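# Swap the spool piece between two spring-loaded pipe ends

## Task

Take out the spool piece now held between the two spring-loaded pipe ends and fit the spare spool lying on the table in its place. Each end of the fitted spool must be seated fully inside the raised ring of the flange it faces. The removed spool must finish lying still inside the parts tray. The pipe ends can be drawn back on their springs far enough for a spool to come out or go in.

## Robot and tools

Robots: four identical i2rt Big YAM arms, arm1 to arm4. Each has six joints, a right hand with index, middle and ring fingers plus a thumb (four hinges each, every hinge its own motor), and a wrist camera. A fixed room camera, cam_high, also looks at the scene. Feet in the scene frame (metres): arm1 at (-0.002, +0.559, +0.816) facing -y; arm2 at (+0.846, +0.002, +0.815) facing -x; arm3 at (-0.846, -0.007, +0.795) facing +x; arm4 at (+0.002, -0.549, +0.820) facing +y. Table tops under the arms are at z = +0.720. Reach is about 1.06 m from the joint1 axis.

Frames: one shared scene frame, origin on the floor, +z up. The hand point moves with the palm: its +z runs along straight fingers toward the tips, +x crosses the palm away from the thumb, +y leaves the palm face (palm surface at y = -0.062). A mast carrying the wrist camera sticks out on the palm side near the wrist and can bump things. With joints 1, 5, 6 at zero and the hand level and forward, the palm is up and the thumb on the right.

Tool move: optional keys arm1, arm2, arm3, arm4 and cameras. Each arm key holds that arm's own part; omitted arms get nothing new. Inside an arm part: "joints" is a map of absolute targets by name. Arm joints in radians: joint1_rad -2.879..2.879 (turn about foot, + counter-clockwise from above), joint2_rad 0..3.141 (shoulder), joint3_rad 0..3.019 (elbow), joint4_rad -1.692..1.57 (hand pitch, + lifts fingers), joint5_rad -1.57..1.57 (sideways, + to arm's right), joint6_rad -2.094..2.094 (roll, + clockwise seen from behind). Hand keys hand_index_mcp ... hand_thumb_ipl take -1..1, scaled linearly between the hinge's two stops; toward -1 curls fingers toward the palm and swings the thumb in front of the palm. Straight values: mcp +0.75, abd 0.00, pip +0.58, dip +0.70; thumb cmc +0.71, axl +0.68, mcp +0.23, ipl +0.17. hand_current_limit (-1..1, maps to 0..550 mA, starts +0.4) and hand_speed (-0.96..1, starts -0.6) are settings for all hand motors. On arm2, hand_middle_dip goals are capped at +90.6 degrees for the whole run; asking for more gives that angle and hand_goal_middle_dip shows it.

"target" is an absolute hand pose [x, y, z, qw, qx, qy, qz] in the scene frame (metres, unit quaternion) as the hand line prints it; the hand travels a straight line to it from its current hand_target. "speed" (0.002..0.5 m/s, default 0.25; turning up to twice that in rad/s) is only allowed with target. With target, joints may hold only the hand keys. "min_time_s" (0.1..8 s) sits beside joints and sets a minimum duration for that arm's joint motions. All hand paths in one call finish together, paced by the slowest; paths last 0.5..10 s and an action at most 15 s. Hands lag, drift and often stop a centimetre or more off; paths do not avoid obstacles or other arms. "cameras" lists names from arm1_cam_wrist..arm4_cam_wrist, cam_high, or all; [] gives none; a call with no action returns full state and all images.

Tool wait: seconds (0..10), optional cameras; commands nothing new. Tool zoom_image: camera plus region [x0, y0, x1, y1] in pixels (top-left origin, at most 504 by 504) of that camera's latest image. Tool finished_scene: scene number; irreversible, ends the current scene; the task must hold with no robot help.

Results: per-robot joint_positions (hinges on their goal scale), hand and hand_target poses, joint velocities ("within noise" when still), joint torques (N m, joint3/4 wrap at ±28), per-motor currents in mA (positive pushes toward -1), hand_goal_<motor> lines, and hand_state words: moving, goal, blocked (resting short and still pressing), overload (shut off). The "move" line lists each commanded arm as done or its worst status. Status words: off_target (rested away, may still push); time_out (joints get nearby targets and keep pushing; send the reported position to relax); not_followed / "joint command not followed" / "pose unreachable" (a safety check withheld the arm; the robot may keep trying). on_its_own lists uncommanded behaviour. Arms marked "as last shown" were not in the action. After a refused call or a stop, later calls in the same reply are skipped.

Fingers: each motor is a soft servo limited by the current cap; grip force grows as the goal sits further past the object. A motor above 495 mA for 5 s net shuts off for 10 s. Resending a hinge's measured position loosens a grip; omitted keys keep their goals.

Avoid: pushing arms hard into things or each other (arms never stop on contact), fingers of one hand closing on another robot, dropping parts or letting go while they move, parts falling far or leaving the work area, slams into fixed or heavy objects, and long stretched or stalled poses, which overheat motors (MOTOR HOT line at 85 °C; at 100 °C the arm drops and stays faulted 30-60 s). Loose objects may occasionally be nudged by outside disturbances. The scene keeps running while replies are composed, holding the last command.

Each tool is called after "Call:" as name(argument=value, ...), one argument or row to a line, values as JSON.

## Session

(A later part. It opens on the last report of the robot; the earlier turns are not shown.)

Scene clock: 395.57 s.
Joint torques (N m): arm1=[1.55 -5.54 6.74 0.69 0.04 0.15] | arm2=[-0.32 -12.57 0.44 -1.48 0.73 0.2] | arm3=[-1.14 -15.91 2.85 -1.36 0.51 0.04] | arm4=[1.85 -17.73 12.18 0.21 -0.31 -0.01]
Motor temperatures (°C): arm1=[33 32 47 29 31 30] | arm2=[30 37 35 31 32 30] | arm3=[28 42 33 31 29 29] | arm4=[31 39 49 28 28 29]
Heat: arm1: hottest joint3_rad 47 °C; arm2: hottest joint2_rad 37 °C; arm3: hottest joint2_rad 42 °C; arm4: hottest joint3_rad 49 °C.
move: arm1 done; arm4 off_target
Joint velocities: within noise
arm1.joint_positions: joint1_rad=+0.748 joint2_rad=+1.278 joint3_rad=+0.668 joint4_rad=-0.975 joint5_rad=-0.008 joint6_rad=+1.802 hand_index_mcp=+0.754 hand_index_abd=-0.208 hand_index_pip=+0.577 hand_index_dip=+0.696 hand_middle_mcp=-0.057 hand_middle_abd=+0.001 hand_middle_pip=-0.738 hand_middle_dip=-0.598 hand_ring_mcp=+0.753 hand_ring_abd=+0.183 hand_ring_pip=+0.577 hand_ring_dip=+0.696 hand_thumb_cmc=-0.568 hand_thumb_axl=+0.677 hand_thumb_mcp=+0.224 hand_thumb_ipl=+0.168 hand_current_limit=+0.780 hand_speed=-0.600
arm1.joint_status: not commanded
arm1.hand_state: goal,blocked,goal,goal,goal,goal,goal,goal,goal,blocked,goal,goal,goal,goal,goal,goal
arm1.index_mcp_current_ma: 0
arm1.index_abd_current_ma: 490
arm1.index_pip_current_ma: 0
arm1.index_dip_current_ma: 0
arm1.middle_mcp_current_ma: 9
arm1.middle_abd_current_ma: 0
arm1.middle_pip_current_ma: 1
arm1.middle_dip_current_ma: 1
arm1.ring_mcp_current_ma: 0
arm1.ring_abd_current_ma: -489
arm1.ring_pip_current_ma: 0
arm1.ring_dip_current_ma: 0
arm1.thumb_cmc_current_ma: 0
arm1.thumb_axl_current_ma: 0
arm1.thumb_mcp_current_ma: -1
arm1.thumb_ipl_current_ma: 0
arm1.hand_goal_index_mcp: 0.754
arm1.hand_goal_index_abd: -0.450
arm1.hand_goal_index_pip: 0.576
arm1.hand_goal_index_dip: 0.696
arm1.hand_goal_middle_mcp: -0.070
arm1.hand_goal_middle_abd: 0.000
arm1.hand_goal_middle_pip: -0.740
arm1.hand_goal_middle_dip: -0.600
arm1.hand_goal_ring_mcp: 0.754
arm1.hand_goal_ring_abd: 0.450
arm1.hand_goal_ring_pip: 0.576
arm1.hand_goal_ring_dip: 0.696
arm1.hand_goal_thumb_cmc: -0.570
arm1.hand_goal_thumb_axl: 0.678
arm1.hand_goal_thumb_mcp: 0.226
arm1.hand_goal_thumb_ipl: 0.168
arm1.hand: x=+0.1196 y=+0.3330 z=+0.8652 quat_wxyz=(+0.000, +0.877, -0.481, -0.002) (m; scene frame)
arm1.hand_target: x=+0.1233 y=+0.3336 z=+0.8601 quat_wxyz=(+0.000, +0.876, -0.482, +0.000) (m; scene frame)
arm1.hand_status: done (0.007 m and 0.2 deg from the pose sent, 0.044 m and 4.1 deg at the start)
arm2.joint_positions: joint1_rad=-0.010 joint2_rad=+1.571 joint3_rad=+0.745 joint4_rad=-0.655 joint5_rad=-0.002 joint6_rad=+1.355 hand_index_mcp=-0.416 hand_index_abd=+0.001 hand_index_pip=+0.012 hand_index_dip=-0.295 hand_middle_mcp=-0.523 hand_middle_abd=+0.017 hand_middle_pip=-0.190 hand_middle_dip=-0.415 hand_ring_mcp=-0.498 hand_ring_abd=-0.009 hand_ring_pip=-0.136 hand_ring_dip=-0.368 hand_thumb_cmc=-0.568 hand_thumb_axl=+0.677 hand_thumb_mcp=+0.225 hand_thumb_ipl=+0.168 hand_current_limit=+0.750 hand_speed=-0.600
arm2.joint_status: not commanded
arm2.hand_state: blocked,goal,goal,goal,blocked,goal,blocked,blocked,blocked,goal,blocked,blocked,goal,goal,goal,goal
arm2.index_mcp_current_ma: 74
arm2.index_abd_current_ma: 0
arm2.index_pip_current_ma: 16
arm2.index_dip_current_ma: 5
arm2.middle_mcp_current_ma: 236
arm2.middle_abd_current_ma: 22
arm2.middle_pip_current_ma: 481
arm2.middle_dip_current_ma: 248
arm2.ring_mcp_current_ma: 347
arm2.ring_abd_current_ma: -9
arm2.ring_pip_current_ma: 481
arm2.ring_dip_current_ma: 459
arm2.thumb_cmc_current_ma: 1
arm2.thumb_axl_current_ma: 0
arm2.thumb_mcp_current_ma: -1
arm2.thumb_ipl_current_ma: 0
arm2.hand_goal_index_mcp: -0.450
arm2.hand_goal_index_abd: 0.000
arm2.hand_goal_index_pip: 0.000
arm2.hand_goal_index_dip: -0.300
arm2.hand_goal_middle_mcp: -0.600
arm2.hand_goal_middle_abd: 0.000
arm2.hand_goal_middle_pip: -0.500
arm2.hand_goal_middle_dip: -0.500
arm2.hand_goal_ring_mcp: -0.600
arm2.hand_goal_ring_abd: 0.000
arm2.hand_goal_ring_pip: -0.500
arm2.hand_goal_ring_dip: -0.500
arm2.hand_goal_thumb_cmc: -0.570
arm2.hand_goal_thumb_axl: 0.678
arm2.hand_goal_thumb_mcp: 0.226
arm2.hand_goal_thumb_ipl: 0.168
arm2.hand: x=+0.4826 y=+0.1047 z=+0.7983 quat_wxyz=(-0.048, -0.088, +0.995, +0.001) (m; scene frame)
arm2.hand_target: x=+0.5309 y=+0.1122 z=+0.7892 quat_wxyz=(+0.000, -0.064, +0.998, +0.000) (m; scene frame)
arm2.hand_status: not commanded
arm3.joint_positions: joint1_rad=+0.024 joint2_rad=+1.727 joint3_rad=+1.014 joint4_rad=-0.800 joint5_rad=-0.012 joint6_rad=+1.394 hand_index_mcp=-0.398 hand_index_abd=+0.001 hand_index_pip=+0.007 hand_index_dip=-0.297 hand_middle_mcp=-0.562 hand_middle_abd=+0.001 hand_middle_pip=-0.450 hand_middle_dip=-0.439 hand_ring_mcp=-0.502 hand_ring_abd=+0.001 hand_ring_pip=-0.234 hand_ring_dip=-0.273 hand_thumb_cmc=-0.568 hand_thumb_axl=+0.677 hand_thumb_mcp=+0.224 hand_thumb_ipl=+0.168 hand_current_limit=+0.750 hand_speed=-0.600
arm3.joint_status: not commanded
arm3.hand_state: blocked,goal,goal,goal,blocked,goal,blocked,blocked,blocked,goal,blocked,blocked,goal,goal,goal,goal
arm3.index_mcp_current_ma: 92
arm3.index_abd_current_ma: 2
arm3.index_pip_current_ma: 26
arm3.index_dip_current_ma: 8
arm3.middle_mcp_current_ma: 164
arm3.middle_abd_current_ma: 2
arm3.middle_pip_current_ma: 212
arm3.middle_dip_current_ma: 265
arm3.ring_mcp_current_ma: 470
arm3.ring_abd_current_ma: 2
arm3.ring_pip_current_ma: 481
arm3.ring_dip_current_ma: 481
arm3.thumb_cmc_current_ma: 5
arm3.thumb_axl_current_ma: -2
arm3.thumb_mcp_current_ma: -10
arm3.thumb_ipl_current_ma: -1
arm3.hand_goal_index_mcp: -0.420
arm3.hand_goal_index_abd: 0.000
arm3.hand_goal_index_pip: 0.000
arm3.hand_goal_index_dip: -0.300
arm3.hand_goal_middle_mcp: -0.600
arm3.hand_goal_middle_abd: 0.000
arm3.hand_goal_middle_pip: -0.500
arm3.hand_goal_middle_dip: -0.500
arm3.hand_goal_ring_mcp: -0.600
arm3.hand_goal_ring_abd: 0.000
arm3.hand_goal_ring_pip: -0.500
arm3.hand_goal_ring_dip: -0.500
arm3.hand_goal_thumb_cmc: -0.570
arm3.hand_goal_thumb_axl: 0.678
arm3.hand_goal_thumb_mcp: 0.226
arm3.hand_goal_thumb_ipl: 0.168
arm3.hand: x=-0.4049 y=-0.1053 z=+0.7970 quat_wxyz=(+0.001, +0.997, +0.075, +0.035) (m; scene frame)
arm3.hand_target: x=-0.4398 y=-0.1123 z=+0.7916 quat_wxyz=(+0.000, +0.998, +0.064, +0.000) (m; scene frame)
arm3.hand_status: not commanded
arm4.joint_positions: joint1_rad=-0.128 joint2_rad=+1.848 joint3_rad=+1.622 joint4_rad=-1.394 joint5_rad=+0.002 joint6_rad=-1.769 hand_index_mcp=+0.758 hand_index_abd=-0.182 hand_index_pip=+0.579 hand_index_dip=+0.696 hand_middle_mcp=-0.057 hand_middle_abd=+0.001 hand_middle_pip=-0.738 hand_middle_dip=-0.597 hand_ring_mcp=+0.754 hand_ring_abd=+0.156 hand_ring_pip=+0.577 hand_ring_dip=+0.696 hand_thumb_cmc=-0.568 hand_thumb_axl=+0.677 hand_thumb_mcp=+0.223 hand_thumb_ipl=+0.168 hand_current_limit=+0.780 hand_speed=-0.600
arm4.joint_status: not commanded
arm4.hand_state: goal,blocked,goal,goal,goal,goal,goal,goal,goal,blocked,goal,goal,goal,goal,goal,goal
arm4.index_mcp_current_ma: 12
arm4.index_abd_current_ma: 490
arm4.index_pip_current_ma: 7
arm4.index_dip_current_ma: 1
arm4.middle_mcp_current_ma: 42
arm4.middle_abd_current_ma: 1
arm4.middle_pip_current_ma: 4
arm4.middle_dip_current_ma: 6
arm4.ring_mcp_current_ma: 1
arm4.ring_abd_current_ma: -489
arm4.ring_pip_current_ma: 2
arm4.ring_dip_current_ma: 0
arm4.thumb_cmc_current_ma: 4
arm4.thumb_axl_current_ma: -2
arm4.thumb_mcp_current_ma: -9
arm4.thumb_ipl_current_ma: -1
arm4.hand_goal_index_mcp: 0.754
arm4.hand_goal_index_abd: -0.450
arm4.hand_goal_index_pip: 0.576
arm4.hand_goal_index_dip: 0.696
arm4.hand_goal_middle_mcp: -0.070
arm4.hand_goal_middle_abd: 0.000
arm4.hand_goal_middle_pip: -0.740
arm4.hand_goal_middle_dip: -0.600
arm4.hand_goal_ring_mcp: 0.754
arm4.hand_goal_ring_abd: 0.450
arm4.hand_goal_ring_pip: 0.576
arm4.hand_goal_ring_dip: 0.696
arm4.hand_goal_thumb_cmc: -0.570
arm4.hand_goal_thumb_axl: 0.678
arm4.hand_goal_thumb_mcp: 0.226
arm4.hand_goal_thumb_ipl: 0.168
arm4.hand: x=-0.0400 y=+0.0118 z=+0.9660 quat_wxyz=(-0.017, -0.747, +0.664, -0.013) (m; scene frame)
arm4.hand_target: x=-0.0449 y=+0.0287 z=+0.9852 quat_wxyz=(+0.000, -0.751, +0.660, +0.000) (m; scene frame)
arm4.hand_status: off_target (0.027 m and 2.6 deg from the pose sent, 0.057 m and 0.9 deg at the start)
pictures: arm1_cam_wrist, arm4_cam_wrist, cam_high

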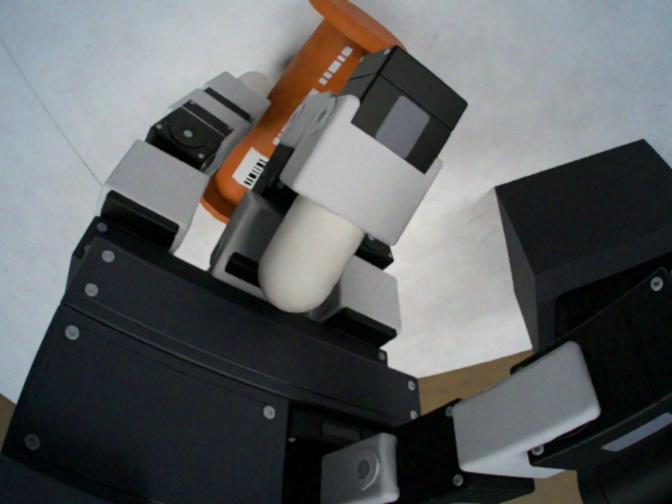

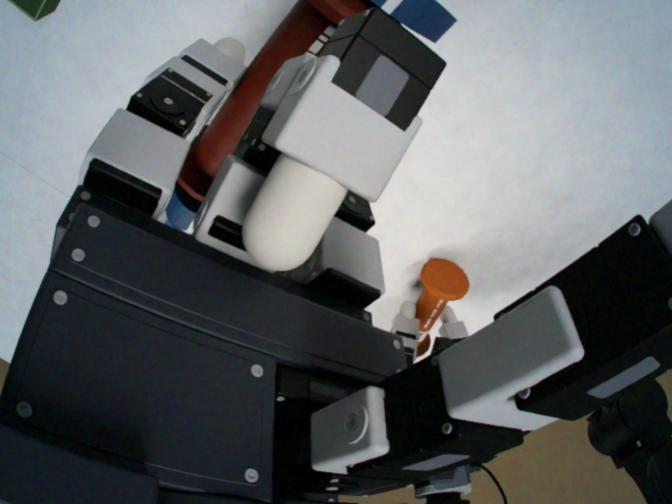

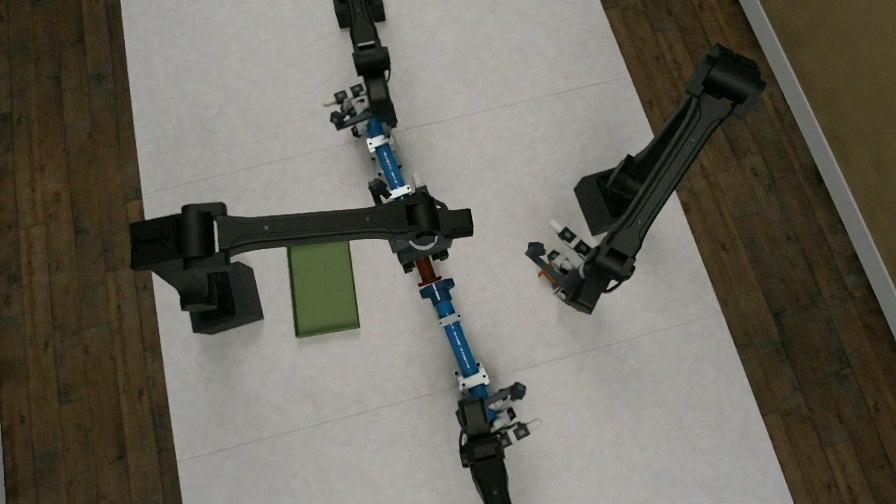

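Call:
move(
  arm1={"joints": {"hand_index_abd": 0.08, "hand_ring_abd": -0.08, "hand_current_limit": 0.4}},
  arm4={"target": [-0.0448, 0.0290, 1.10, 0, -0.751, 0.6604, 0], "speed": 0.1},
)

Call:
move(
  arm1={"target": [0.1303, 0.3378, 0.858, 0, 0.8763, -0.4818, 0], "speed": 0.04},
  arm4={"target": [-0.0545, -0.265, 1.05, 0, -0.6884, 0.7254, 0], "speed": 0.15},
  cameras=["cam_high", "arm1_cam_wrist", "arm4_cam_wrist"],
)

Call:
zoom_image(
  camera="cam_high",
  region=[532, 260, 592, 320],
)

Call:
zoom_image(
  camera="cam_high",
  region=[250, 210, 390, 350],
)

Call:
zoom_image(
  camera="arm1_cam_wrist",
  region=[150, 0, 400, 240],
)

Scene clock: 435.27 s.
Joint torques (N m): arm1=[1.14 -6.07 6.76 0.17 0.05 0.13] | arm2=[-0.03 -12.86 0.5 -1.37 0.74 0.2] | arm3=[-1.2 -15.85 2.86 -1.37 0.51 0.04] | arm4=[1.9 -18.78 12.66 0.18 -0.31 -0.02]
Motor temperatures (°C): arm1=[33 32 44 29 31 30] | arm2=[30 37 34 31 32 30] | arm3=[28 42 32 31 29 29] | arm4=[31 40 58 28 28 29]
Heat: arm1: hottest joint3_rad 44 °C; arm2: hottest joint2_rad 37 °C; arm3: hottest joint2_rad 42 °C; arm4: hottest joint3_rad 58 °C.
move: arm1 done; arm4 off_target
Joint velocities: within noise
arm1.joint_positions: joint1_rad=+0.748 joint2_rad=+1.278 joint3_rad=+0.668 joint4_rad=-0.963 joint5_rad=-0.008 joint6_rad=+1.802 hand_index_mcp=+0.754 hand_index_abd=+0.077 hand_index_pip=+0.577 hand_index_dip=+0.696 hand_middle_mcp=-0.057 hand_middle_abd=+0.001 hand_middle_pip=-0.738 hand_middle_dip=-0.598 hand_ring_mcp=+0.753 hand_ring_abd=-0.076 hand_ring_pip=+0.577 hand_ring_dip=+0.696 hand_thumb_cmc=-0.568 hand_thumb_axl=+0.677 hand_thumb_mcp=+0.224 hand_thumb_ipl=+0.168 hand_current_limit=+0.400 hand_speed=-0.600
arm1.joint_status: all done
arm1.hand_state: goal,goal,goal,goal,goal,goal,goal,goal,goal,goal,goal,goal,goal,goal,goal,goal
arm1.index_mcp_current_ma: 0
arm1.index_abd_current_ma: -1
arm1.index_pip_current_ma: 0
arm1.index_dip_current_ma: 0
arm1.middle_mcp_current_ma: 9
arm1.middle_abd_current_ma: 0
arm1.middle_pip_current_ma: 1
arm1.middle_dip_current_ma: 1
arm1.ring_mcp_current_ma: 0
arm1.ring_abd_current_ma: 1
arm1.ring_pip_current_ma: 0
arm1.ring_dip_current_ma: 0
arm1.thumb_cmc_current_ma: 0
arm1.thumb_axl_current_ma: 0
arm1.thumb_mcp_current_ma: -1
arm1.thumb_ipl_current_ma: 0
arm1.hand_goal_index_mcp: 0.754
arm1.hand_goal_index_abd: 0.080
arm1.hand_goal_index_pip: 0.576
arm1.hand_goal_index_dip: 0.696
arm1.hand_goal_middle_mcp: -0.070
arm1.hand_goal_middle_abd: 0.000
arm1.hand_goal_middle_pip: -0.740
arm1.hand_goal_middle_dip: -0.600
arm1.hand_goal_ring_mcp: 0.754
arm1.hand_goal_ring_abd: -0.080
arm1.hand_goal_ring_pip: 0.576
arm1.hand_goal_ring_dip: 0.696
arm1.hand_goal_thumb_cmc: -0.570
arm1.hand_goal_thumb_axl: 0.678
arm1.hand_goal_thumb_mcp: 0.226
arm1.hand_goal_thumb_ipl: 0.168
arm1.hand: x=+0.1216 y=+0.3310 z=+0.8648 quat_wxyz=(+0.001, +0.877, -0.481, +0.004) (m; scene frame)
arm1.hand_target: x=+0.1234 y=+0.3336 z=+0.8601 quat_wxyz=(+0.000, +0.876, -0.482, +0.000) (m; scene frame)
arm1.hand_status: not commanded
arm2, arm3: as last shown
arm4.joint_positions: joint1_rad=-0.128 joint2_rad=+1.848 joint3_rad=+1.907 joint4_rad=-1.692 joint5_rad=+0.002 joint6_rad=-1.769 hand_index_mcp=+0.758 hand_index_abd=-0.182 hand_index_pip=+0.579 hand_index_dip=+0.697 hand_middle_mcp=-0.057 hand_middle_abd=+0.001 hand_middle_pip=-0.738 hand_middle_dip=-0.597 hand_ring_mcp=+0.754 hand_ring_abd=+0.156 hand_ring_pip=+0.577 hand_ring_dip=+0.696 hand_thumb_cmc=-0.568 hand_thumb_axl=+0.677 hand_thumb_mcp=+0.223 hand_thumb_ipl=+0.168 hand_current_limit=+0.780 hand_speed=-0.600
arm4.joint_status: not commanded
arm4.hand_state: goal,blocked,goal,goal,goal,goal,goal,goal,goal,blocked,goal,goal,goal,goal,goal,goal
arm4.index_mcp_current_ma: 10
arm4.index_abd_current_ma: 490
arm4.index_pip_current_ma: 7
arm4.index_dip_current_ma: 1
arm4.middle_mcp_current_ma: 42
arm4.middle_abd_current_ma: 1
arm4.middle_pip_current_ma: 4
arm4.middle_dip_current_ma: 6
arm4.ring_mcp_current_ma: 0
arm4.ring_abd_current_ma: -489
arm4.ring_pip_current_ma: 2
arm4.ring_dip_current_ma: 0
arm4.thumb_cmc_current_ma: 4
arm4.thumb_axl_current_ma: -2
arm4.thumb_mcp_current_ma: -9
arm4.thumb_ipl_current_ma: -1
arm4.hand_goal_index_mcp: 0.754
arm4.hand_goal_index_abd: -0.450
arm4.hand_goal_index_pip: 0.576
arm4.hand_goal_index_dip: 0.696
arm4.hand_goal_middle_mcp: -0.070
arm4.hand_goal_middle_abd: 0.000
arm4.hand_goal_middle_pip: -0.740
arm4.hand_goal_middle_dip: -0.600
arm4.hand_goal_ring_mcp: 0.754
arm4.hand_goal_ring_abd: 0.450
arm4.hand_goal_ring_pip: 0.576
arm4.hand_goal_ring_dip: 0.696
arm4.hand_goal_thumb_cmc: -0.570
arm4.hand_goal_thumb_axl: 0.678
arm4.hand_goal_thumb_mcp: 0.226
arm4.hand_goal_thumb_ipl: 0.168
arm4.hand: x=-0.0395 y=+0.0169 z=+1.0742 quat_wxyz=(-0.022, -0.747, +0.664, -0.017) (m; scene frame)
arm4.hand_target: x=-0.0448 y=+0.0274 z=+1.0998 quat_wxyz=(+0.000, -0.751, +0.660, +0.000) (m; scene frame)
arm4.hand_status: off_target (0.029 m and 3.3 deg from the pose sent, 0.135 m and 2.6 deg at the start)
pictures: none

Scene clock: 437.90 s.
Joint torques (N m): arm1=[1.03 -5.89 6.89 0.21 0.04 0.14] | arm2=[-0.38 -12.57 0.58 -1.44 0.74 0.2] | arm3=[-1.32 -15.91 2.86 -1.36 0.51 0.04] | arm4=[0.15 -6.36 8.12 0.42 -0.28 0.1]
Motor temperatures (°C): arm1=[33 32 44 29 31 30] | arm2=[30 37 34 31 32 30] | arm3=[28 42 32 31 29 29] | arm4=[31 40 57 28 28 29]
Heat: arm1: hottest joint3_rad 44 °C; arm2: hottest joint2_rad 37 °C; arm3: hottest joint2_rad 42 °C; arm4: hottest joint3_rad 57 °C.
move: arm1 done; arm4 done
Joint velocities: within noise
arm1.joint_positions: joint1_rad=+0.774 joint2_rad=+1.286 joint3_rad=+0.668 joint4_rad=-0.955 joint5_rad=-0.008 joint6_rad=+1.827 hand_index_mcp=+0.754 hand_index_abd=+0.077 hand_index_pip=+0.577 hand_index_dip=+0.696 hand_middle_mcp=-0.057 hand_middle_abd=+0.001 hand_middle_pip=-0.738 hand_middle_dip=-0.598 hand_ring_mcp=+0.753 hand_ring_abd=-0.076 hand_ring_pip=+0.577 hand_ring_dip=+0.696 hand_thumb_cmc=-0.568 hand_thumb_axl=+0.677 hand_thumb_mcp=+0.224 hand_thumb_ipl=+0.168 hand_current_limit=+0.400 hand_speed=-0.600
arm1.joint_status: not commanded
arm1.hand_state: goal,goal,goal,goal,goal,goal,goal,goal,goal,goal,goal,goal,goal,goal,goal,goal
arm1.index_mcp_current_ma: 0
arm1.index_abd_current_ma: -1
arm1.index_pip_current_ma: 0
arm1.index_dip_current_ma: 0
arm1.middle_mcp_current_ma: 9
arm1.middle_abd_current_ma: 0
arm1.middle_pip_current_ma: 1
arm1.middle_dip_current_ma: 1
arm1.ring_mcp_current_ma: 0
arm1.ring_abd_current_ma: 1
arm1.ring_pip_current_ma: 0
arm1.ring_dip_current_ma: 0
arm1.thumb_cmc_current_ma: 0
arm1.thumb_axl_current_ma: 0
arm1.thumb_mcp_current_ma: -1
arm1.thumb_ipl_current_ma: 0
arm1.hand_goal_index_mcp: 0.754
arm1.hand_goal_index_abd: 0.080
arm1.hand_goal_index_pip: 0.576
arm1.hand_goal_index_dip: 0.696
arm1.hand_goal_middle_mcp: -0.070
arm1.hand_goal_middle_abd: 0.000
arm1.hand_goal_middle_pip: -0.740
arm1.hand_goal_middle_dip: -0.600
arm1.hand_goal_ring_mcp: 0.754
arm1.hand_goal_ring_abd: -0.080
arm1.hand_goal_ring_pip: 0.576
arm1.hand_goal_ring_dip: 0.696
arm1.hand_goal_thumb_cmc: -0.570
arm1.hand_goal_thumb_axl: 0.678
arm1.hand_goal_thumb_mcp: 0.226
arm1.hand_goal_thumb_ipl: 0.168
arm1.hand: x=+0.1279 y=+0.3355 z=+0.8627 quat_wxyz=(+0.001, +0.877, -0.481, +0.004) (m; scene frame)
arm1.hand_target: x=+0.1302 y=+0.3379 z=+0.8581 quat_wxyz=(+0.000, +0.876, -0.482, +0.000) (m; scene frame)
arm1.hand_status: done (0.006 m and 0.5 deg from the pose sent, 0.013 m and 0.5 deg at the start)
arm2, arm3: as last shown
arm4.joint_positions: joint1_rad=-0.140 joint2_rad=+1.032 joint3_rad=+0.979 joint4_rad=-1.539 joint5_rad=+0.002 joint6_rad=-1.632 hand_index_mcp=+0.757 hand_index_abd=-0.182 hand_index_pip=+0.579 hand_index_dip=+0.697 hand_middle_mcp=-0.057 hand_middle_abd=+0.001 hand_middle_pip=-0.738 hand_middle_dip=-0.597 hand_ring_mcp=+0.754 hand_ring_abd=+0.157 hand_ring_pip=+0.577 hand_ring_dip=+0.696 hand_thumb_cmc=-0.568 hand_thumb_axl=+0.677 hand_thumb_mcp=+0.223 hand_thumb_ipl=+0.168 hand_current_limit=+0.780 hand_speed=-0.600
arm4.joint_status: not commanded
arm4.hand_state: goal,blocked,goal,goal,goal,goal,goal,goal,goal,blocked,goal,goal,goal,goal,goal,goal
arm4.index_mcp_current_ma: 8
arm4.index_abd_current_ma: 490
arm4.index_pip_current_ma: 7
arm4.index_dip_current_ma: 1
arm4.middle_mcp_current_ma: 42
arm4.middle_abd_current_ma: 1
arm4.middle_pip_current_ma: 4
arm4.middle_dip_current_ma: 6
arm4.ring_mcp_current_ma: -1
arm4.ring_abd_current_ma: -489
arm4.ring_pip_current_ma: 2
arm4.ring_dip_current_ma: 0
arm4.thumb_cmc_current_ma: 4
arm4.thumb_axl_current_ma: -2
arm4.thumb_mcp_current_ma: -9
arm4.thumb_ipl_current_ma: -1
arm4.hand_goal_index_mcp: 0.754
arm4.hand_goal_index_abd: -0.450
arm4.hand_goal_index_pip: 0.576
arm4.hand_goal_index_dip: 0.696
arm4.hand_goal_middle_mcp: -0.070
arm4.hand_goal_middle_abd: 0.000
arm4.hand_goal_middle_pip: -0.740
arm4.hand_goal_middle_dip: -0.600
arm4.hand_goal_ring_mcp: 0.754
arm4.hand_goal_ring_abd: 0.450
arm4.hand_goal_ring_pip: 0.576
arm4.hand_goal_ring_dip: 0.696
arm4.hand_goal_thumb_cmc: -0.570
arm4.hand_goal_thumb_axl: 0.678
arm4.hand_goal_thumb_mcp: 0.226
arm4.hand_goal_thumb_ipl: 0.168
arm4.hand: x=-0.0575 y=-0.2640 z=+1.0435 quat_wxyz=(-0.006, -0.696, +0.718, -0.006) (m; scene frame)
arm4.hand_target: x=-0.0546 y=-0.2651 z=+1.0499 quat_wxyz=(+0.000, -0.688, +0.725, +0.000) (m; scene frame)
arm4.hand_status: done (0.007 m and 1.5 deg from the pose sent, 0.283 m and 10.3 deg at the start)
pictures: arm1_cam_wrist, arm4_cam_wrist, cam_high

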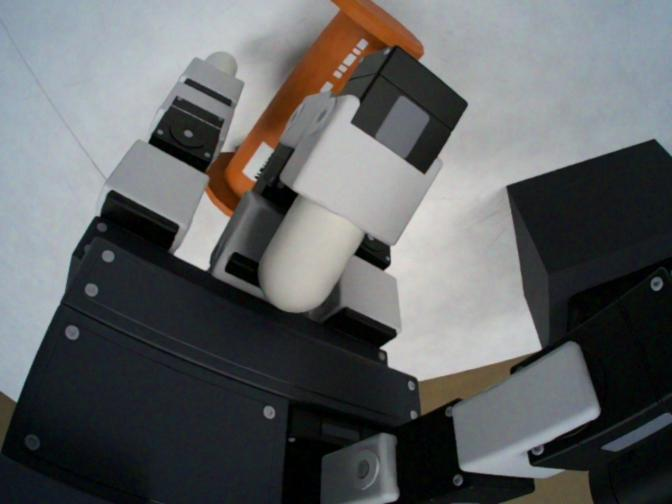

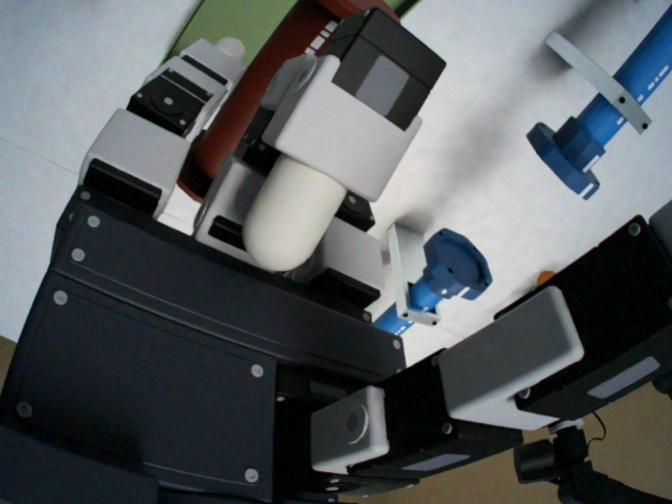

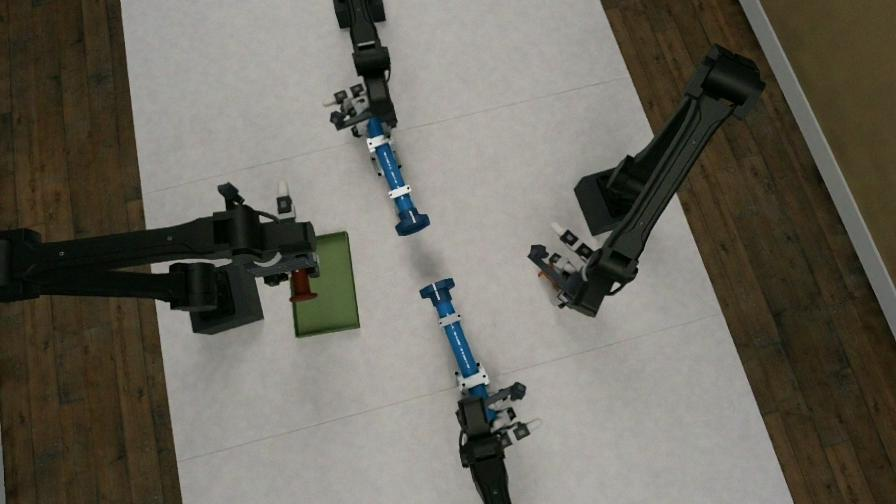

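Scaled by 8.400 from the camera's 896x504 image, which has a finer 1280x720 frame.

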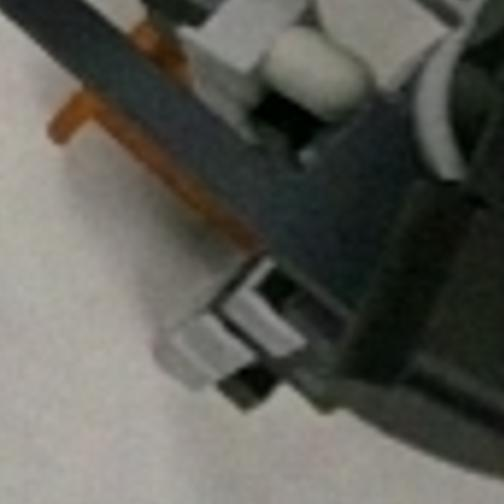

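Scaled by 3.600 from the camera's 896x504 image, which has a finer 1280x720 frame.

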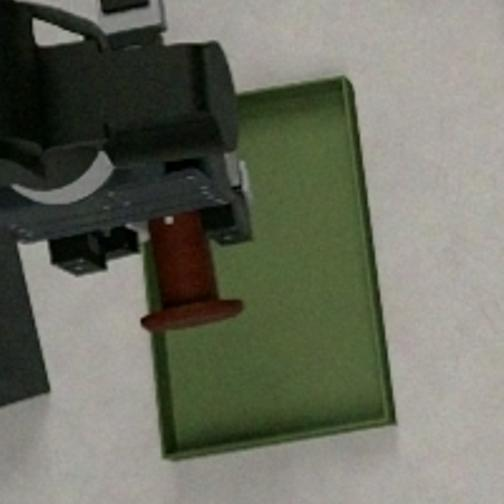

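Scaled by 2.016 from the camera's 672x504 image, which has a finer 960x720 frame.

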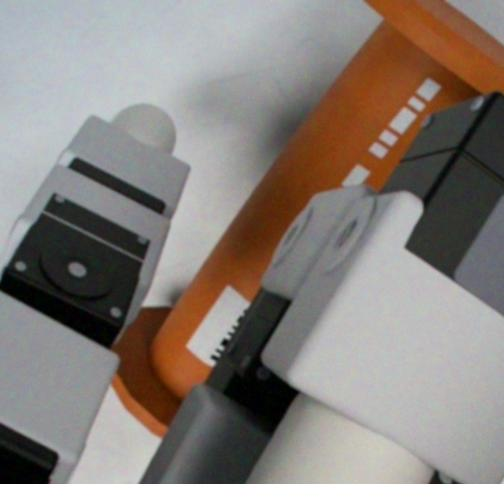

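Call:
move(
  arm1={"joints": {"hand_index_abd": -0.45, "hand_ring_abd": 0.45, "hand_current_limit": 0.78}},
  arm4={"target": [-0.0525, -0.266, 0.92, 0, -0.6884, 0.7254, 0], "speed": 0.1},
)

Call:
move(
  arm1={"target": [0.1310, 0.3320, 0.920, 0, 0.8763, -0.4818, 0], "speed": 0.06},
  cameras=["cam_high", "arm1_cam_wrist", "arm4_cam_wrist"],
)

Call:
zoom_image(
  camera="cam_high",
  region=[250, 210, 390, 350],
)

Call:
zoom_image(
  camera="cam_high",
  region=[522, 240, 602, 320],
)

Call:
zoom_image(
  camera="arm4_cam_wrist",
  region=[370, 0, 672, 340],
)

Scene clock: 460.73 s.
Joint torques (N m): arm1=[1.38 -5.77 6.84 0.21 0.06 0.14] | arm2=[0.03 -12.98 0.49 -1.43 0.73 0.21] | arm3=[-1.32 -15.91 2.86 -1.36 0.51 0.04] | arm4=[0.15 -4.19 7.62 1.09 -0.28 0.01]
Motor temperatures (°C): arm1=[33 32 43 29 31 30] | arm2=[30 37 34 31 32 30] | arm3=[28 42 31 31 29 29] | arm4=[31 37 54 28 28 29]
Heat: arm1: hottest joint3_rad 43 °C; arm2: hottest joint2_rad 37 °C; arm3: hottest joint2_rad 42 °C; arm4: hottest joint3_rad 54 °C.
move: arm1 off_target; arm4 done
Joint velocities: within noise
arm1.joint_positions: joint1_rad=+0.774 joint2_rad=+1.286 joint3_rad=+0.668 joint4_rad=-0.955 joint5_rad=-0.009 joint6_rad=+1.829 hand_index_mcp=+0.754 hand_index_abd=-0.195 hand_index_pip=+0.577 hand_index_dip=+0.696 hand_middle_mcp=-0.057 hand_middle_abd=+0.001 hand_middle_pip=-0.738 hand_middle_dip=-0.598 hand_ring_mcp=+0.753 hand_ring_abd=+0.194 hand_ring_pip=+0.577 hand_ring_dip=+0.696 hand_thumb_cmc=-0.568 hand_thumb_axl=+0.677 hand_thumb_mcp=+0.224 hand_thumb_ipl=+0.168 hand_current_limit=+0.780 hand_speed=-0.600
arm1.joint_status: hand_index_abd off_target (ended at -0.195, target -0.450); hand_ring_abd off_target (ended at +0.194, target +0.450); the others done
arm1.hand_state: goal,blocked,goal,goal,goal,goal,goal,goal,goal,blocked,goal,goal,goal,goal,goal,goal
arm1.index_mcp_current_ma: 0
arm1.index_abd_current_ma: 490
arm1.index_pip_current_ma: 0
arm1.index_dip_current_ma: 0
arm1.middle_mcp_current_ma: 9
arm1.middle_abd_current_ma: 0
arm1.middle_pip_current_ma: 1
arm1.middle_dip_current_ma: 1
arm1.ring_mcp_current_ma: 0
arm1.ring_abd_current_ma: -489
arm1.ring_pip_current_ma: 0
arm1.ring_dip_current_ma: 0
arm1.thumb_cmc_current_ma: 0
arm1.thumb_axl_current_ma: 0
arm1.thumb_mcp_current_ma: -1
arm1.thumb_ipl_current_ma: 0
arm1.hand_goal_index_mcp: 0.754
arm1.hand_goal_index_abd: -0.450
arm1.hand_goal_index_pip: 0.576
arm1.hand_goal_index_dip: 0.696
arm1.hand_goal_middle_mcp: -0.070
arm1.hand_goal_middle_abd: 0.000
arm1.hand_goal_middle_pip: -0.740
arm1.hand_goal_middle_dip: -0.600
arm1.hand_goal_ring_mcp: 0.754
arm1.hand_goal_ring_abd: 0.450
arm1.hand_goal_ring_pip: 0.576
arm1.hand_goal_ring_dip: 0.696
arm1.hand_goal_thumb_cmc: -0.570
arm1.hand_goal_thumb_axl: 0.678
arm1.hand_goal_thumb_mcp: 0.226
arm1.hand_goal_thumb_ipl: 0.168
arm1.hand: x=+0.1280 y=+0.3358 z=+0.8625 quat_wxyz=(+0.001, +0.876, -0.481, +0.004) (m; scene frame)
arm1.hand_target: x=+0.1303 y=+0.3379 z=+0.8582 quat_wxyz=(+0.000, +0.876, -0.482, +0.000) (m; scene frame)
arm1.hand_status: not commanded
arm2, arm3: as last shown
arm4.joint_positions: joint1_rad=-0.149 joint2_rad=+1.085 joint3_rad=+0.681 joint4_rad=-1.176 joint5_rad=+0.002 joint6_rad=-1.631 hand_index_mcp=+0.757 hand_index_abd=-0.182 hand_index_pip=+0.579 hand_index_dip=+0.697 hand_middle_mcp=-0.057 hand_middle_abd=+0.001 hand_middle_pip=-0.738 hand_middle_dip=-0.597 hand_ring_mcp=+0.754 hand_ring_abd=+0.157 hand_ring_pip=+0.577 hand_ring_dip=+0.696 hand_thumb_cmc=-0.568 hand_thumb_axl=+0.677 hand_thumb_mcp=+0.223 hand_thumb_ipl=+0.168 hand_current_limit=+0.780 hand_speed=-0.600
arm4.joint_status: not commanded
arm4.hand_state: goal,blocked,goal,goal,goal,goal,goal,goal,goal,blocked,goal,goal,goal,goal,goal,goal
arm4.index_mcp_current_ma: 8
arm4.index_abd_current_ma: 490
arm4.index_pip_current_ma: 7
arm4.index_dip_current_ma: 1
arm4.middle_mcp_current_ma: 42
arm4.middle_abd_current_ma: 1
arm4.middle_pip_current_ma: 4
arm4.middle_dip_current_ma: 6
arm4.ring_mcp_current_ma: -1
arm4.ring_abd_current_ma: -489
arm4.ring_pip_current_ma: 2
arm4.ring_dip_current_ma: 0
arm4.thumb_cmc_current_ma: 4
arm4.thumb_axl_current_ma: -2
arm4.thumb_mcp_current_ma: -9
arm4.thumb_ipl_current_ma: -1
arm4.hand_goal_index_mcp: 0.754
arm4.hand_goal_index_abd: -0.450
arm4.hand_goal_index_pip: 0.576
arm4.hand_goal_index_dip: 0.696
arm4.hand_goal_middle_mcp: -0.070
arm4.hand_goal_middle_abd: 0.000
arm4.hand_goal_middle_pip: -0.740
arm4.hand_goal_middle_dip: -0.600
arm4.hand_goal_ring_mcp: 0.754
arm4.hand_goal_ring_abd: 0.450
arm4.hand_goal_ring_pip: 0.576
arm4.hand_goal_ring_dip: 0.696
arm4.hand_goal_thumb_cmc: -0.570
arm4.hand_goal_thumb_axl: 0.678
arm4.hand_goal_thumb_mcp: 0.226
arm4.hand_goal_thumb_ipl: 0.168
arm4.hand: x=-0.0557 y=-0.2706 z=+0.9205 quat_wxyz=(-0.001, -0.692, +0.721, -0.002) (m; scene frame)
arm4.hand_target: x=-0.0525 y=-0.2661 z=+0.9201 quat_wxyz=(+0.000, -0.688, +0.725, +0.000) (m; scene frame)
arm4.hand_status: done (0.006 m and 0.7 deg from the pose sent, 0.124 m and 1.5 deg at the start)
pictures: none

Scene clock: 462.50 s.
Joint torques (N m): arm1=[-0.03 -8.18 12.29 -0.85 0.08 0.01] | arm2=[-0.21 -12.81 0.51 -1.39 0.72 0.19] | arm3=[-1.26 -15.91 2.88 -1.37 0.51 0.04] | arm4=[0.21 -4.25 7.62 1.07 -0.28 0.01]
Motor temperatures (°C): arm1=[33 32 43 29 31 30] | arm2=[30 37 34 31 32 30] | arm3=[28 42 31 31 29 29] | arm4=[31 37 54 28 28 29]
Heat: arm1: hottest joint3_rad 43 °C; arm2: hottest joint2_rad 37 °C; arm3: hottest joint2_rad 42 °C; arm4: hottest joint3_rad 54 °C.
move: arm1 off_target
Joint velocities: within noise
arm1.joint_positions: joint1_rad=+0.774 joint2_rad=+1.235 joint3_rad=+0.718 joint4_rad=-1.137 joint5_rad=-0.009 joint6_rad=+1.829 hand_index_mcp=+0.754 hand_index_abd=-0.196 hand_index_pip=+0.577 hand_index_dip=+0.696 hand_middle_mcp=-0.057 hand_middle_abd=+0.001 hand_middle_pip=-0.738 hand_middle_dip=-0.598 hand_ring_mcp=+0.753 hand_ring_abd=+0.194 hand_ring_pip=+0.577 hand_ring_dip=+0.696 hand_thumb_cmc=-0.568 hand_thumb_axl=+0.677 hand_thumb_mcp=+0.224 hand_thumb_ipl=+0.168 hand_current_limit=+0.780 hand_speed=-0.600
arm1.joint_status: not commanded
arm1.hand_state: goal,blocked,goal,goal,goal,goal,goal,goal,goal,blocked,goal,goal,goal,goal,goal,goal
arm1.index_mcp_current_ma: 0
arm1.index_abd_current_ma: 490
arm1.index_pip_current_ma: 0
arm1.index_dip_current_ma: 0
arm1.middle_mcp_current_ma: 9
arm1.middle_abd_current_ma: 0
arm1.middle_pip_current_ma: 1
arm1.middle_dip_current_ma: 1
arm1.ring_mcp_current_ma: 0
arm1.ring_abd_current_ma: -489
arm1.ring_pip_current_ma: 0
arm1.ring_dip_current_ma: 0
arm1.thumb_cmc_current_ma: 0
arm1.thumb_axl_current_ma: 0
arm1.thumb_mcp_current_ma: -1
arm1.thumb_ipl_current_ma: 0
arm1.hand_goal_index_mcp: 0.754
arm1.hand_goal_index_abd: -0.450
arm1.hand_goal_index_pip: 0.576
arm1.hand_goal_index_dip: 0.696
arm1.hand_goal_middle_mcp: -0.070
arm1.hand_goal_middle_abd: 0.000
arm1.hand_goal_middle_pip: -0.740
arm1.hand_goal_middle_dip: -0.600
arm1.hand_goal_ring_mcp: 0.754
arm1.hand_goal_ring_abd: 0.450
arm1.hand_goal_ring_pip: 0.576
arm1.hand_goal_ring_dip: 0.696
arm1.hand_goal_thumb_cmc: -0.570
arm1.hand_goal_thumb_axl: 0.678
arm1.hand_goal_thumb_mcp: 0.226
arm1.hand_goal_thumb_ipl: 0.168
arm1.hand: x=+0.1144 y=+0.3488 z=+0.8971 quat_wxyz=(-0.009, +0.876, -0.481, -0.035) (m; scene frame)
arm1.hand_target: x=+0.1301 y=+0.3328 z=+0.9198 quat_wxyz=(+0.000, +0.876, -0.482, +0.000) (m; scene frame)
arm1.hand_status: off_target (0.033 m and 4.1 deg from the pose sent, 0.058 m and 0.5 deg at the start)
arm2, arm3, arm4: as last shown
pictures: arm1_cam_wrist, arm4_cam_wrist, cam_high

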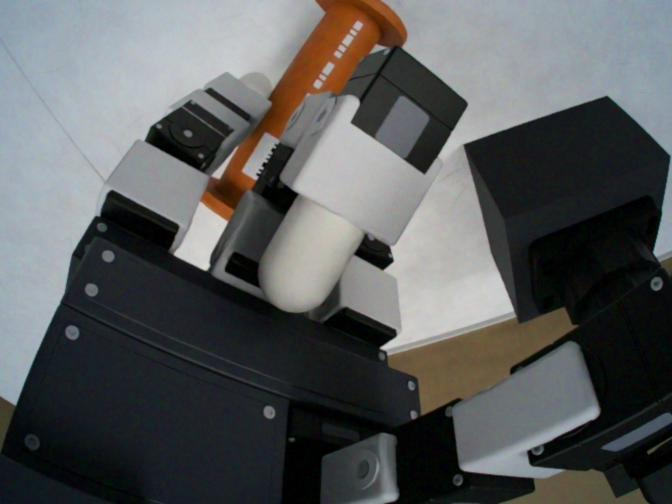

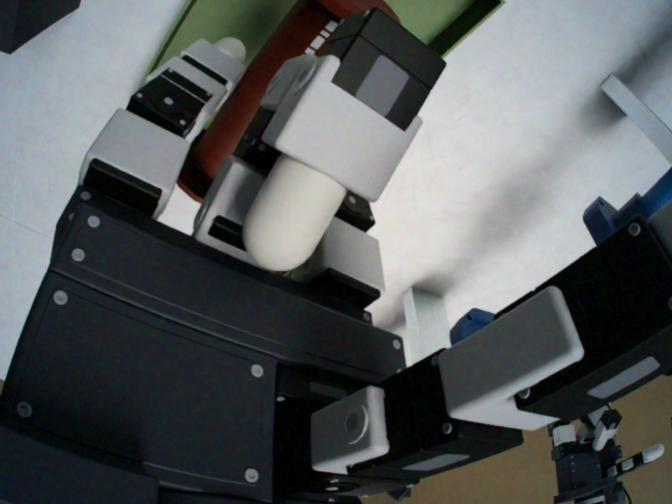

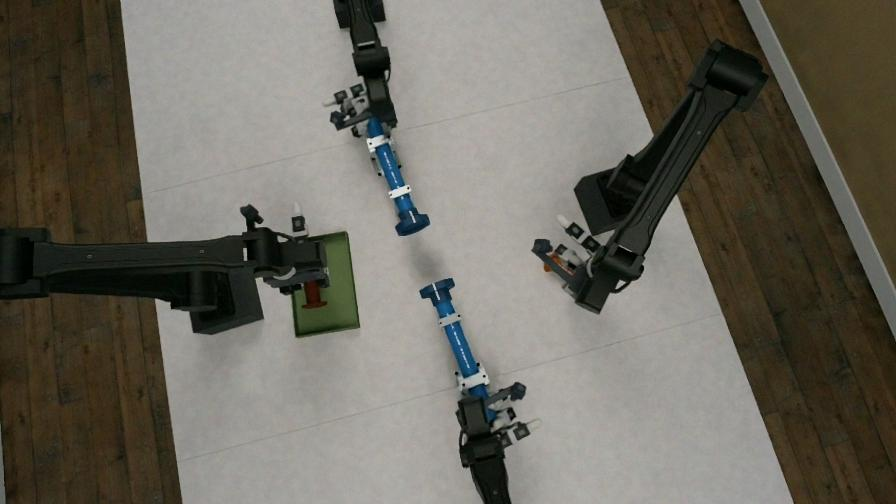

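Scaled by 3.600 from the camera's 896x504 image, which has a finer 1280x720 frame.

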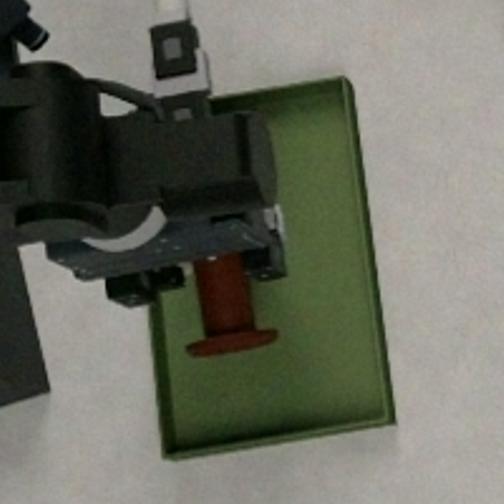

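Scaled by 6.300 from the camera's 896x504 image, which has a finer 1280x720 frame.

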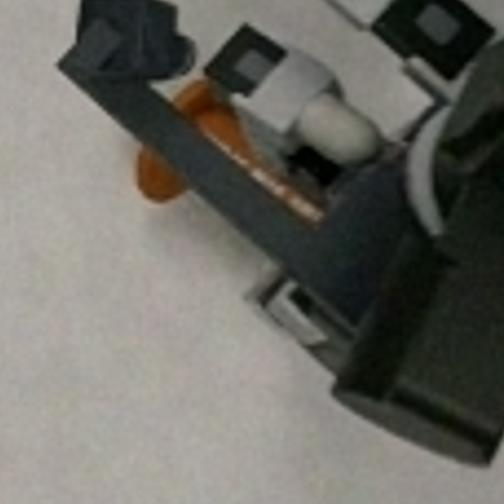

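Scaled by 1.482 from the camera's 672x504 image, which has a finer 960x720 frame.

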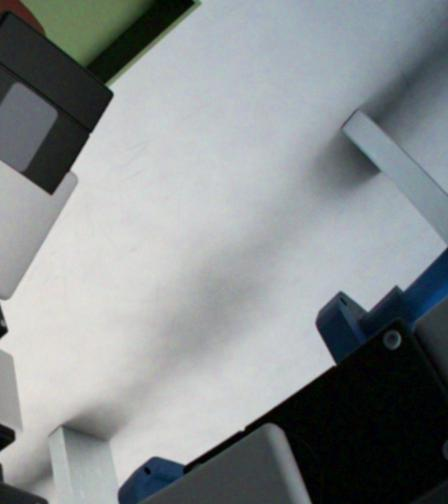

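Call:
zoom_image(
  camera="arm1_cam_wrist",
  region=[180, 0, 430, 240],
)

Call:
zoom_image(
  camera="cam_high",
  region=[535, 245, 605, 315],
)

Scaled by 2.016 from the camera's 672x504 image, which has a finer 960x720 frame.

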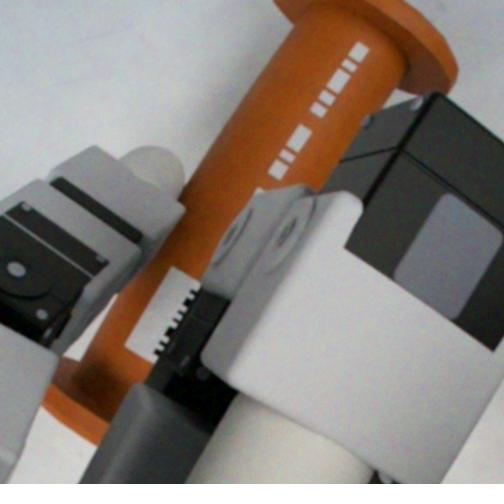

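Scaled by 7.200 from the camera's 896x504 image, which has a finer 1280x720 frame.

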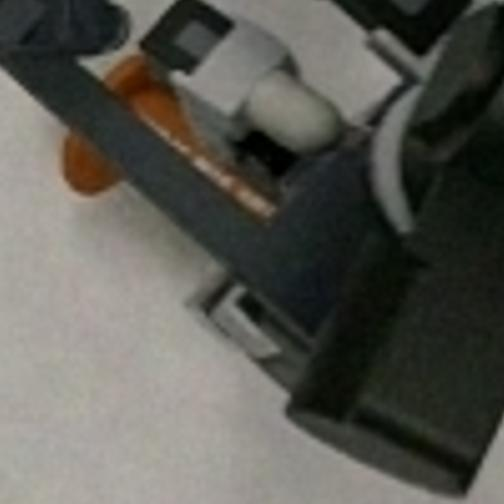

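Call:
move(
  arm1={"target": [0.1303, 0.3378, 0.859, 0, 0.8763, -0.4818, 0], "speed": 0.05},
  arm4={"target": [-0.0515, -0.262, 0.868, 0, -0.6884, 0.7254, 0], "speed": 0.05},
  cameras=["cam_high", "arm1_cam_wrist"],
)

Call:
zoom_image(
  camera="cam_high",
  region=[250, 210, 390, 350],
)

Scene clock: 554.77 s.
Joint torques (N m): arm1=[1.08 -6.07 6.65 0.62 0.04 0.13] | arm2=[-0.38 -12.69 0.53 -1.4 0.72 0.19] | arm3=[-1.14 -15.97 2.88 -1.36 0.51 0.03] | arm4=[0.15 -4.72 6.75 1.05 -0.27 -0.02]
Motor temperatures (°C): arm1=[33 32 49 29 32 30] | arm2=[30 37 34 31 32 30] | arm3=[28 42 31 31 29 29] | arm4=[31 34 51 28 28 29]
Heat: arm1: hottest joint3_rad 49 °C; arm2: hottest joint2_rad 37 °C; arm3: hottest joint2_rad 42 °C; arm4: hottest joint3_rad 51 °C.
move: arm1 done; arm4 done
Joint velocities: within noise
arm1.joint_positions: joint1_rad=+0.774 joint2_rad=+1.287 joint3_rad=+0.671 joint4_rad=-0.969 joint5_rad=-0.009 joint6_rad=+1.829 hand_index_mcp=+0.753 hand_index_abd=-0.196 hand_index_pip=+0.577 hand_index_dip=+0.696 hand_middle_mcp=-0.057 hand_middle_abd=+0.001 hand_middle_pip=-0.738 hand_middle_dip=-0.598 hand_ring_mcp=+0.753 hand_ring_abd=+0.194 hand_ring_pip=+0.577 hand_ring_dip=+0.696 hand_thumb_cmc=-0.568 hand_thumb_axl=+0.677 hand_thumb_mcp=+0.224 hand_thumb_ipl=+0.168 hand_current_limit=+0.780 hand_speed=-0.600
arm1.joint_status: not commanded
arm1.hand_state: goal,blocked,goal,goal,goal,goal,goal,goal,goal,blocked,goal,goal,goal,goal,goal,goal
arm1.index_mcp_current_ma: 0
arm1.index_abd_current_ma: 489
arm1.index_pip_current_ma: 0
arm1.index_dip_current_ma: 0
arm1.middle_mcp_current_ma: 9
arm1.middle_abd_current_ma: 0
arm1.middle_pip_current_ma: 1
arm1.middle_dip_current_ma: 1
arm1.ring_mcp_current_ma: 0
arm1.ring_abd_current_ma: -489
arm1.ring_pip_current_ma: 0
arm1.ring_dip_current_ma: 0
arm1.thumb_cmc_current_ma: 0
arm1.thumb_axl_current_ma: 0
arm1.thumb_mcp_current_ma: -1
arm1.thumb_ipl_current_ma: 0
arm1.hand_goal_index_mcp: 0.754
arm1.hand_goal_index_abd: -0.450
arm1.hand_goal_index_pip: 0.576
arm1.hand_goal_index_dip: 0.696
arm1.hand_goal_middle_mcp: -0.070
arm1.hand_goal_middle_abd: 0.000
arm1.hand_goal_middle_pip: -0.740
arm1.hand_goal_middle_dip: -0.600
arm1.hand_goal_ring_mcp: 0.754
arm1.hand_goal_ring_abd: 0.450
arm1.hand_goal_ring_pip: 0.576
arm1.hand_goal_ring_dip: 0.696
arm1.hand_goal_thumb_cmc: -0.570
arm1.hand_goal_thumb_axl: 0.678
arm1.hand_goal_thumb_mcp: 0.226
arm1.hand_goal_thumb_ipl: 0.168
arm1.hand: x=+0.1267 y=+0.3370 z=+0.8641 quat_wxyz=(+0.000, +0.876, -0.481, -0.001) (m; scene frame)
arm1.hand_target: x=+0.1302 y=+0.3379 z=+0.8592 quat_wxyz=(+0.000, +0.876, -0.482, +0.000) (m; scene frame)
arm1.hand_status: done (0.006 m and 0.2 deg from the pose sent, 0.043 m and 4.1 deg at the start)
arm2, arm3: as last shown
arm4.joint_positions: joint1_rad=-0.151 joint2_rad=+1.184 joint3_rad=+0.600 joint4_rad=-0.992 joint5_rad=+0.002 joint6_rad=-1.631 hand_index_mcp=+0.757 hand_index_abd=-0.182 hand_index_pip=+0.579 hand_index_dip=+0.697 hand_middle_mcp=-0.057 hand_middle_abd=+0.001 hand_middle_pip=-0.738 hand_middle_dip=-0.597 hand_ring_mcp=+0.754 hand_ring_abd=+0.157 hand_ring_pip=+0.577 hand_ring_dip=+0.696 hand_thumb_cmc=-0.568 hand_thumb_axl=+0.677 hand_thumb_mcp=+0.223 hand_thumb_ipl=+0.168 hand_current_limit=+0.780 hand_speed=-0.600
arm4.joint_status: not commanded
arm4.hand_state: goal,blocked,goal,goal,goal,goal,goal,goal,goal,blocked,goal,goal,goal,goal,goal,goal
arm4.index_mcp_current_ma: 8
arm4.index_abd_current_ma: 490
arm4.index_pip_current_ma: 7
arm4.index_dip_current_ma: 1
arm4.middle_mcp_current_ma: 42
arm4.middle_abd_current_ma: 1
arm4.middle_pip_current_ma: 4
arm4.middle_dip_current_ma: 6
arm4.ring_mcp_current_ma: -1
arm4.ring_abd_current_ma: -489
arm4.ring_pip_current_ma: 2
arm4.ring_dip_current_ma: 0
arm4.thumb_cmc_current_ma: 4
arm4.thumb_axl_current_ma: -2
arm4.thumb_mcp_current_ma: -9
arm4.thumb_ipl_current_ma: -1
arm4.hand_goal_index_mcp: 0.754
arm4.hand_goal_index_abd: -0.450
arm4.hand_goal_index_pip: 0.576
arm4.hand_goal_index_dip: 0.696
arm4.hand_goal_middle_mcp: -0.070
arm4.hand_goal_middle_abd: 0.000
arm4.hand_goal_middle_pip: -0.740
arm4.hand_goal_middle_dip: -0.600
arm4.hand_goal_ring_mcp: 0.754
arm4.hand_goal_ring_abd: 0.450
arm4.hand_goal_ring_pip: 0.576
arm4.hand_goal_ring_dip: 0.696
arm4.hand_goal_thumb_cmc: -0.570
arm4.hand_goal_thumb_axl: 0.678
arm4.hand_goal_thumb_mcp: 0.226
arm4.hand_goal_thumb_ipl: 0.168
arm4.hand: x=-0.0546 y=-0.2652 z=+0.8698 quat_wxyz=(+0.000, -0.692, +0.722, +0.000) (m; scene frame)
arm4.hand_target: x=-0.0515 y=-0.2621 z=+0.8681 quat_wxyz=(+0.000, -0.688, +0.725, +0.000) (m; scene frame)
arm4.hand_status: done (0.005 m and 0.5 deg from the pose sent, 0.053 m and 0.7 deg at the start)
pictures: arm1_cam_wrist, cam_high

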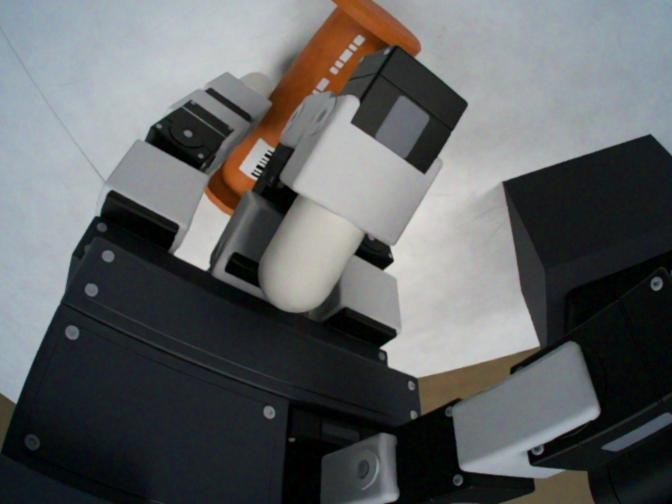

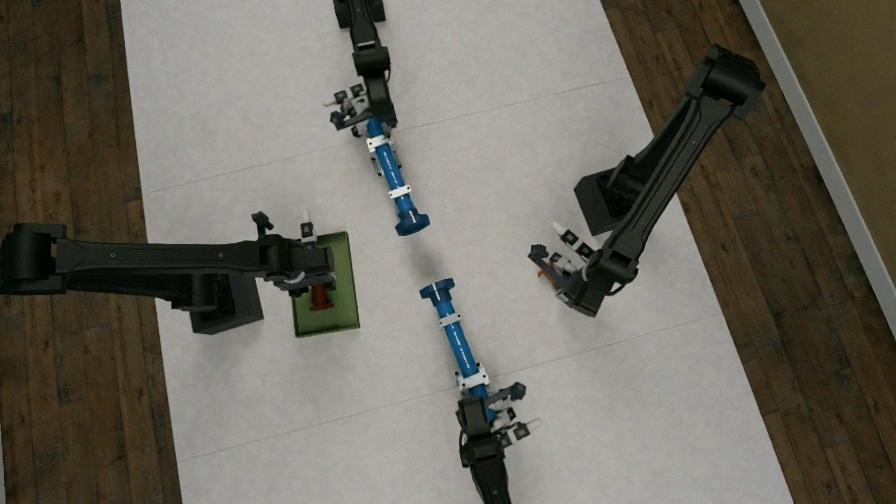

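Scaled by 3.600 from the camera's 896x504 image, which has a finer 1280x720 frame.

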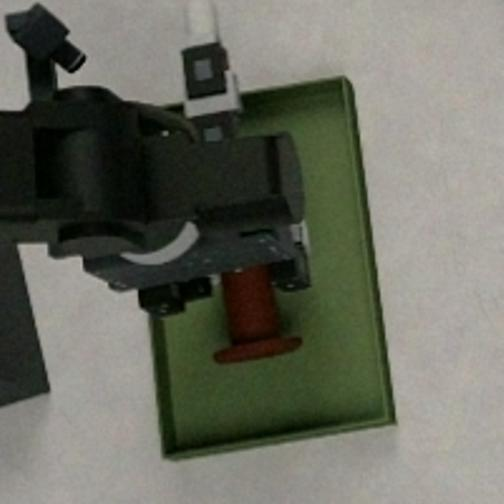

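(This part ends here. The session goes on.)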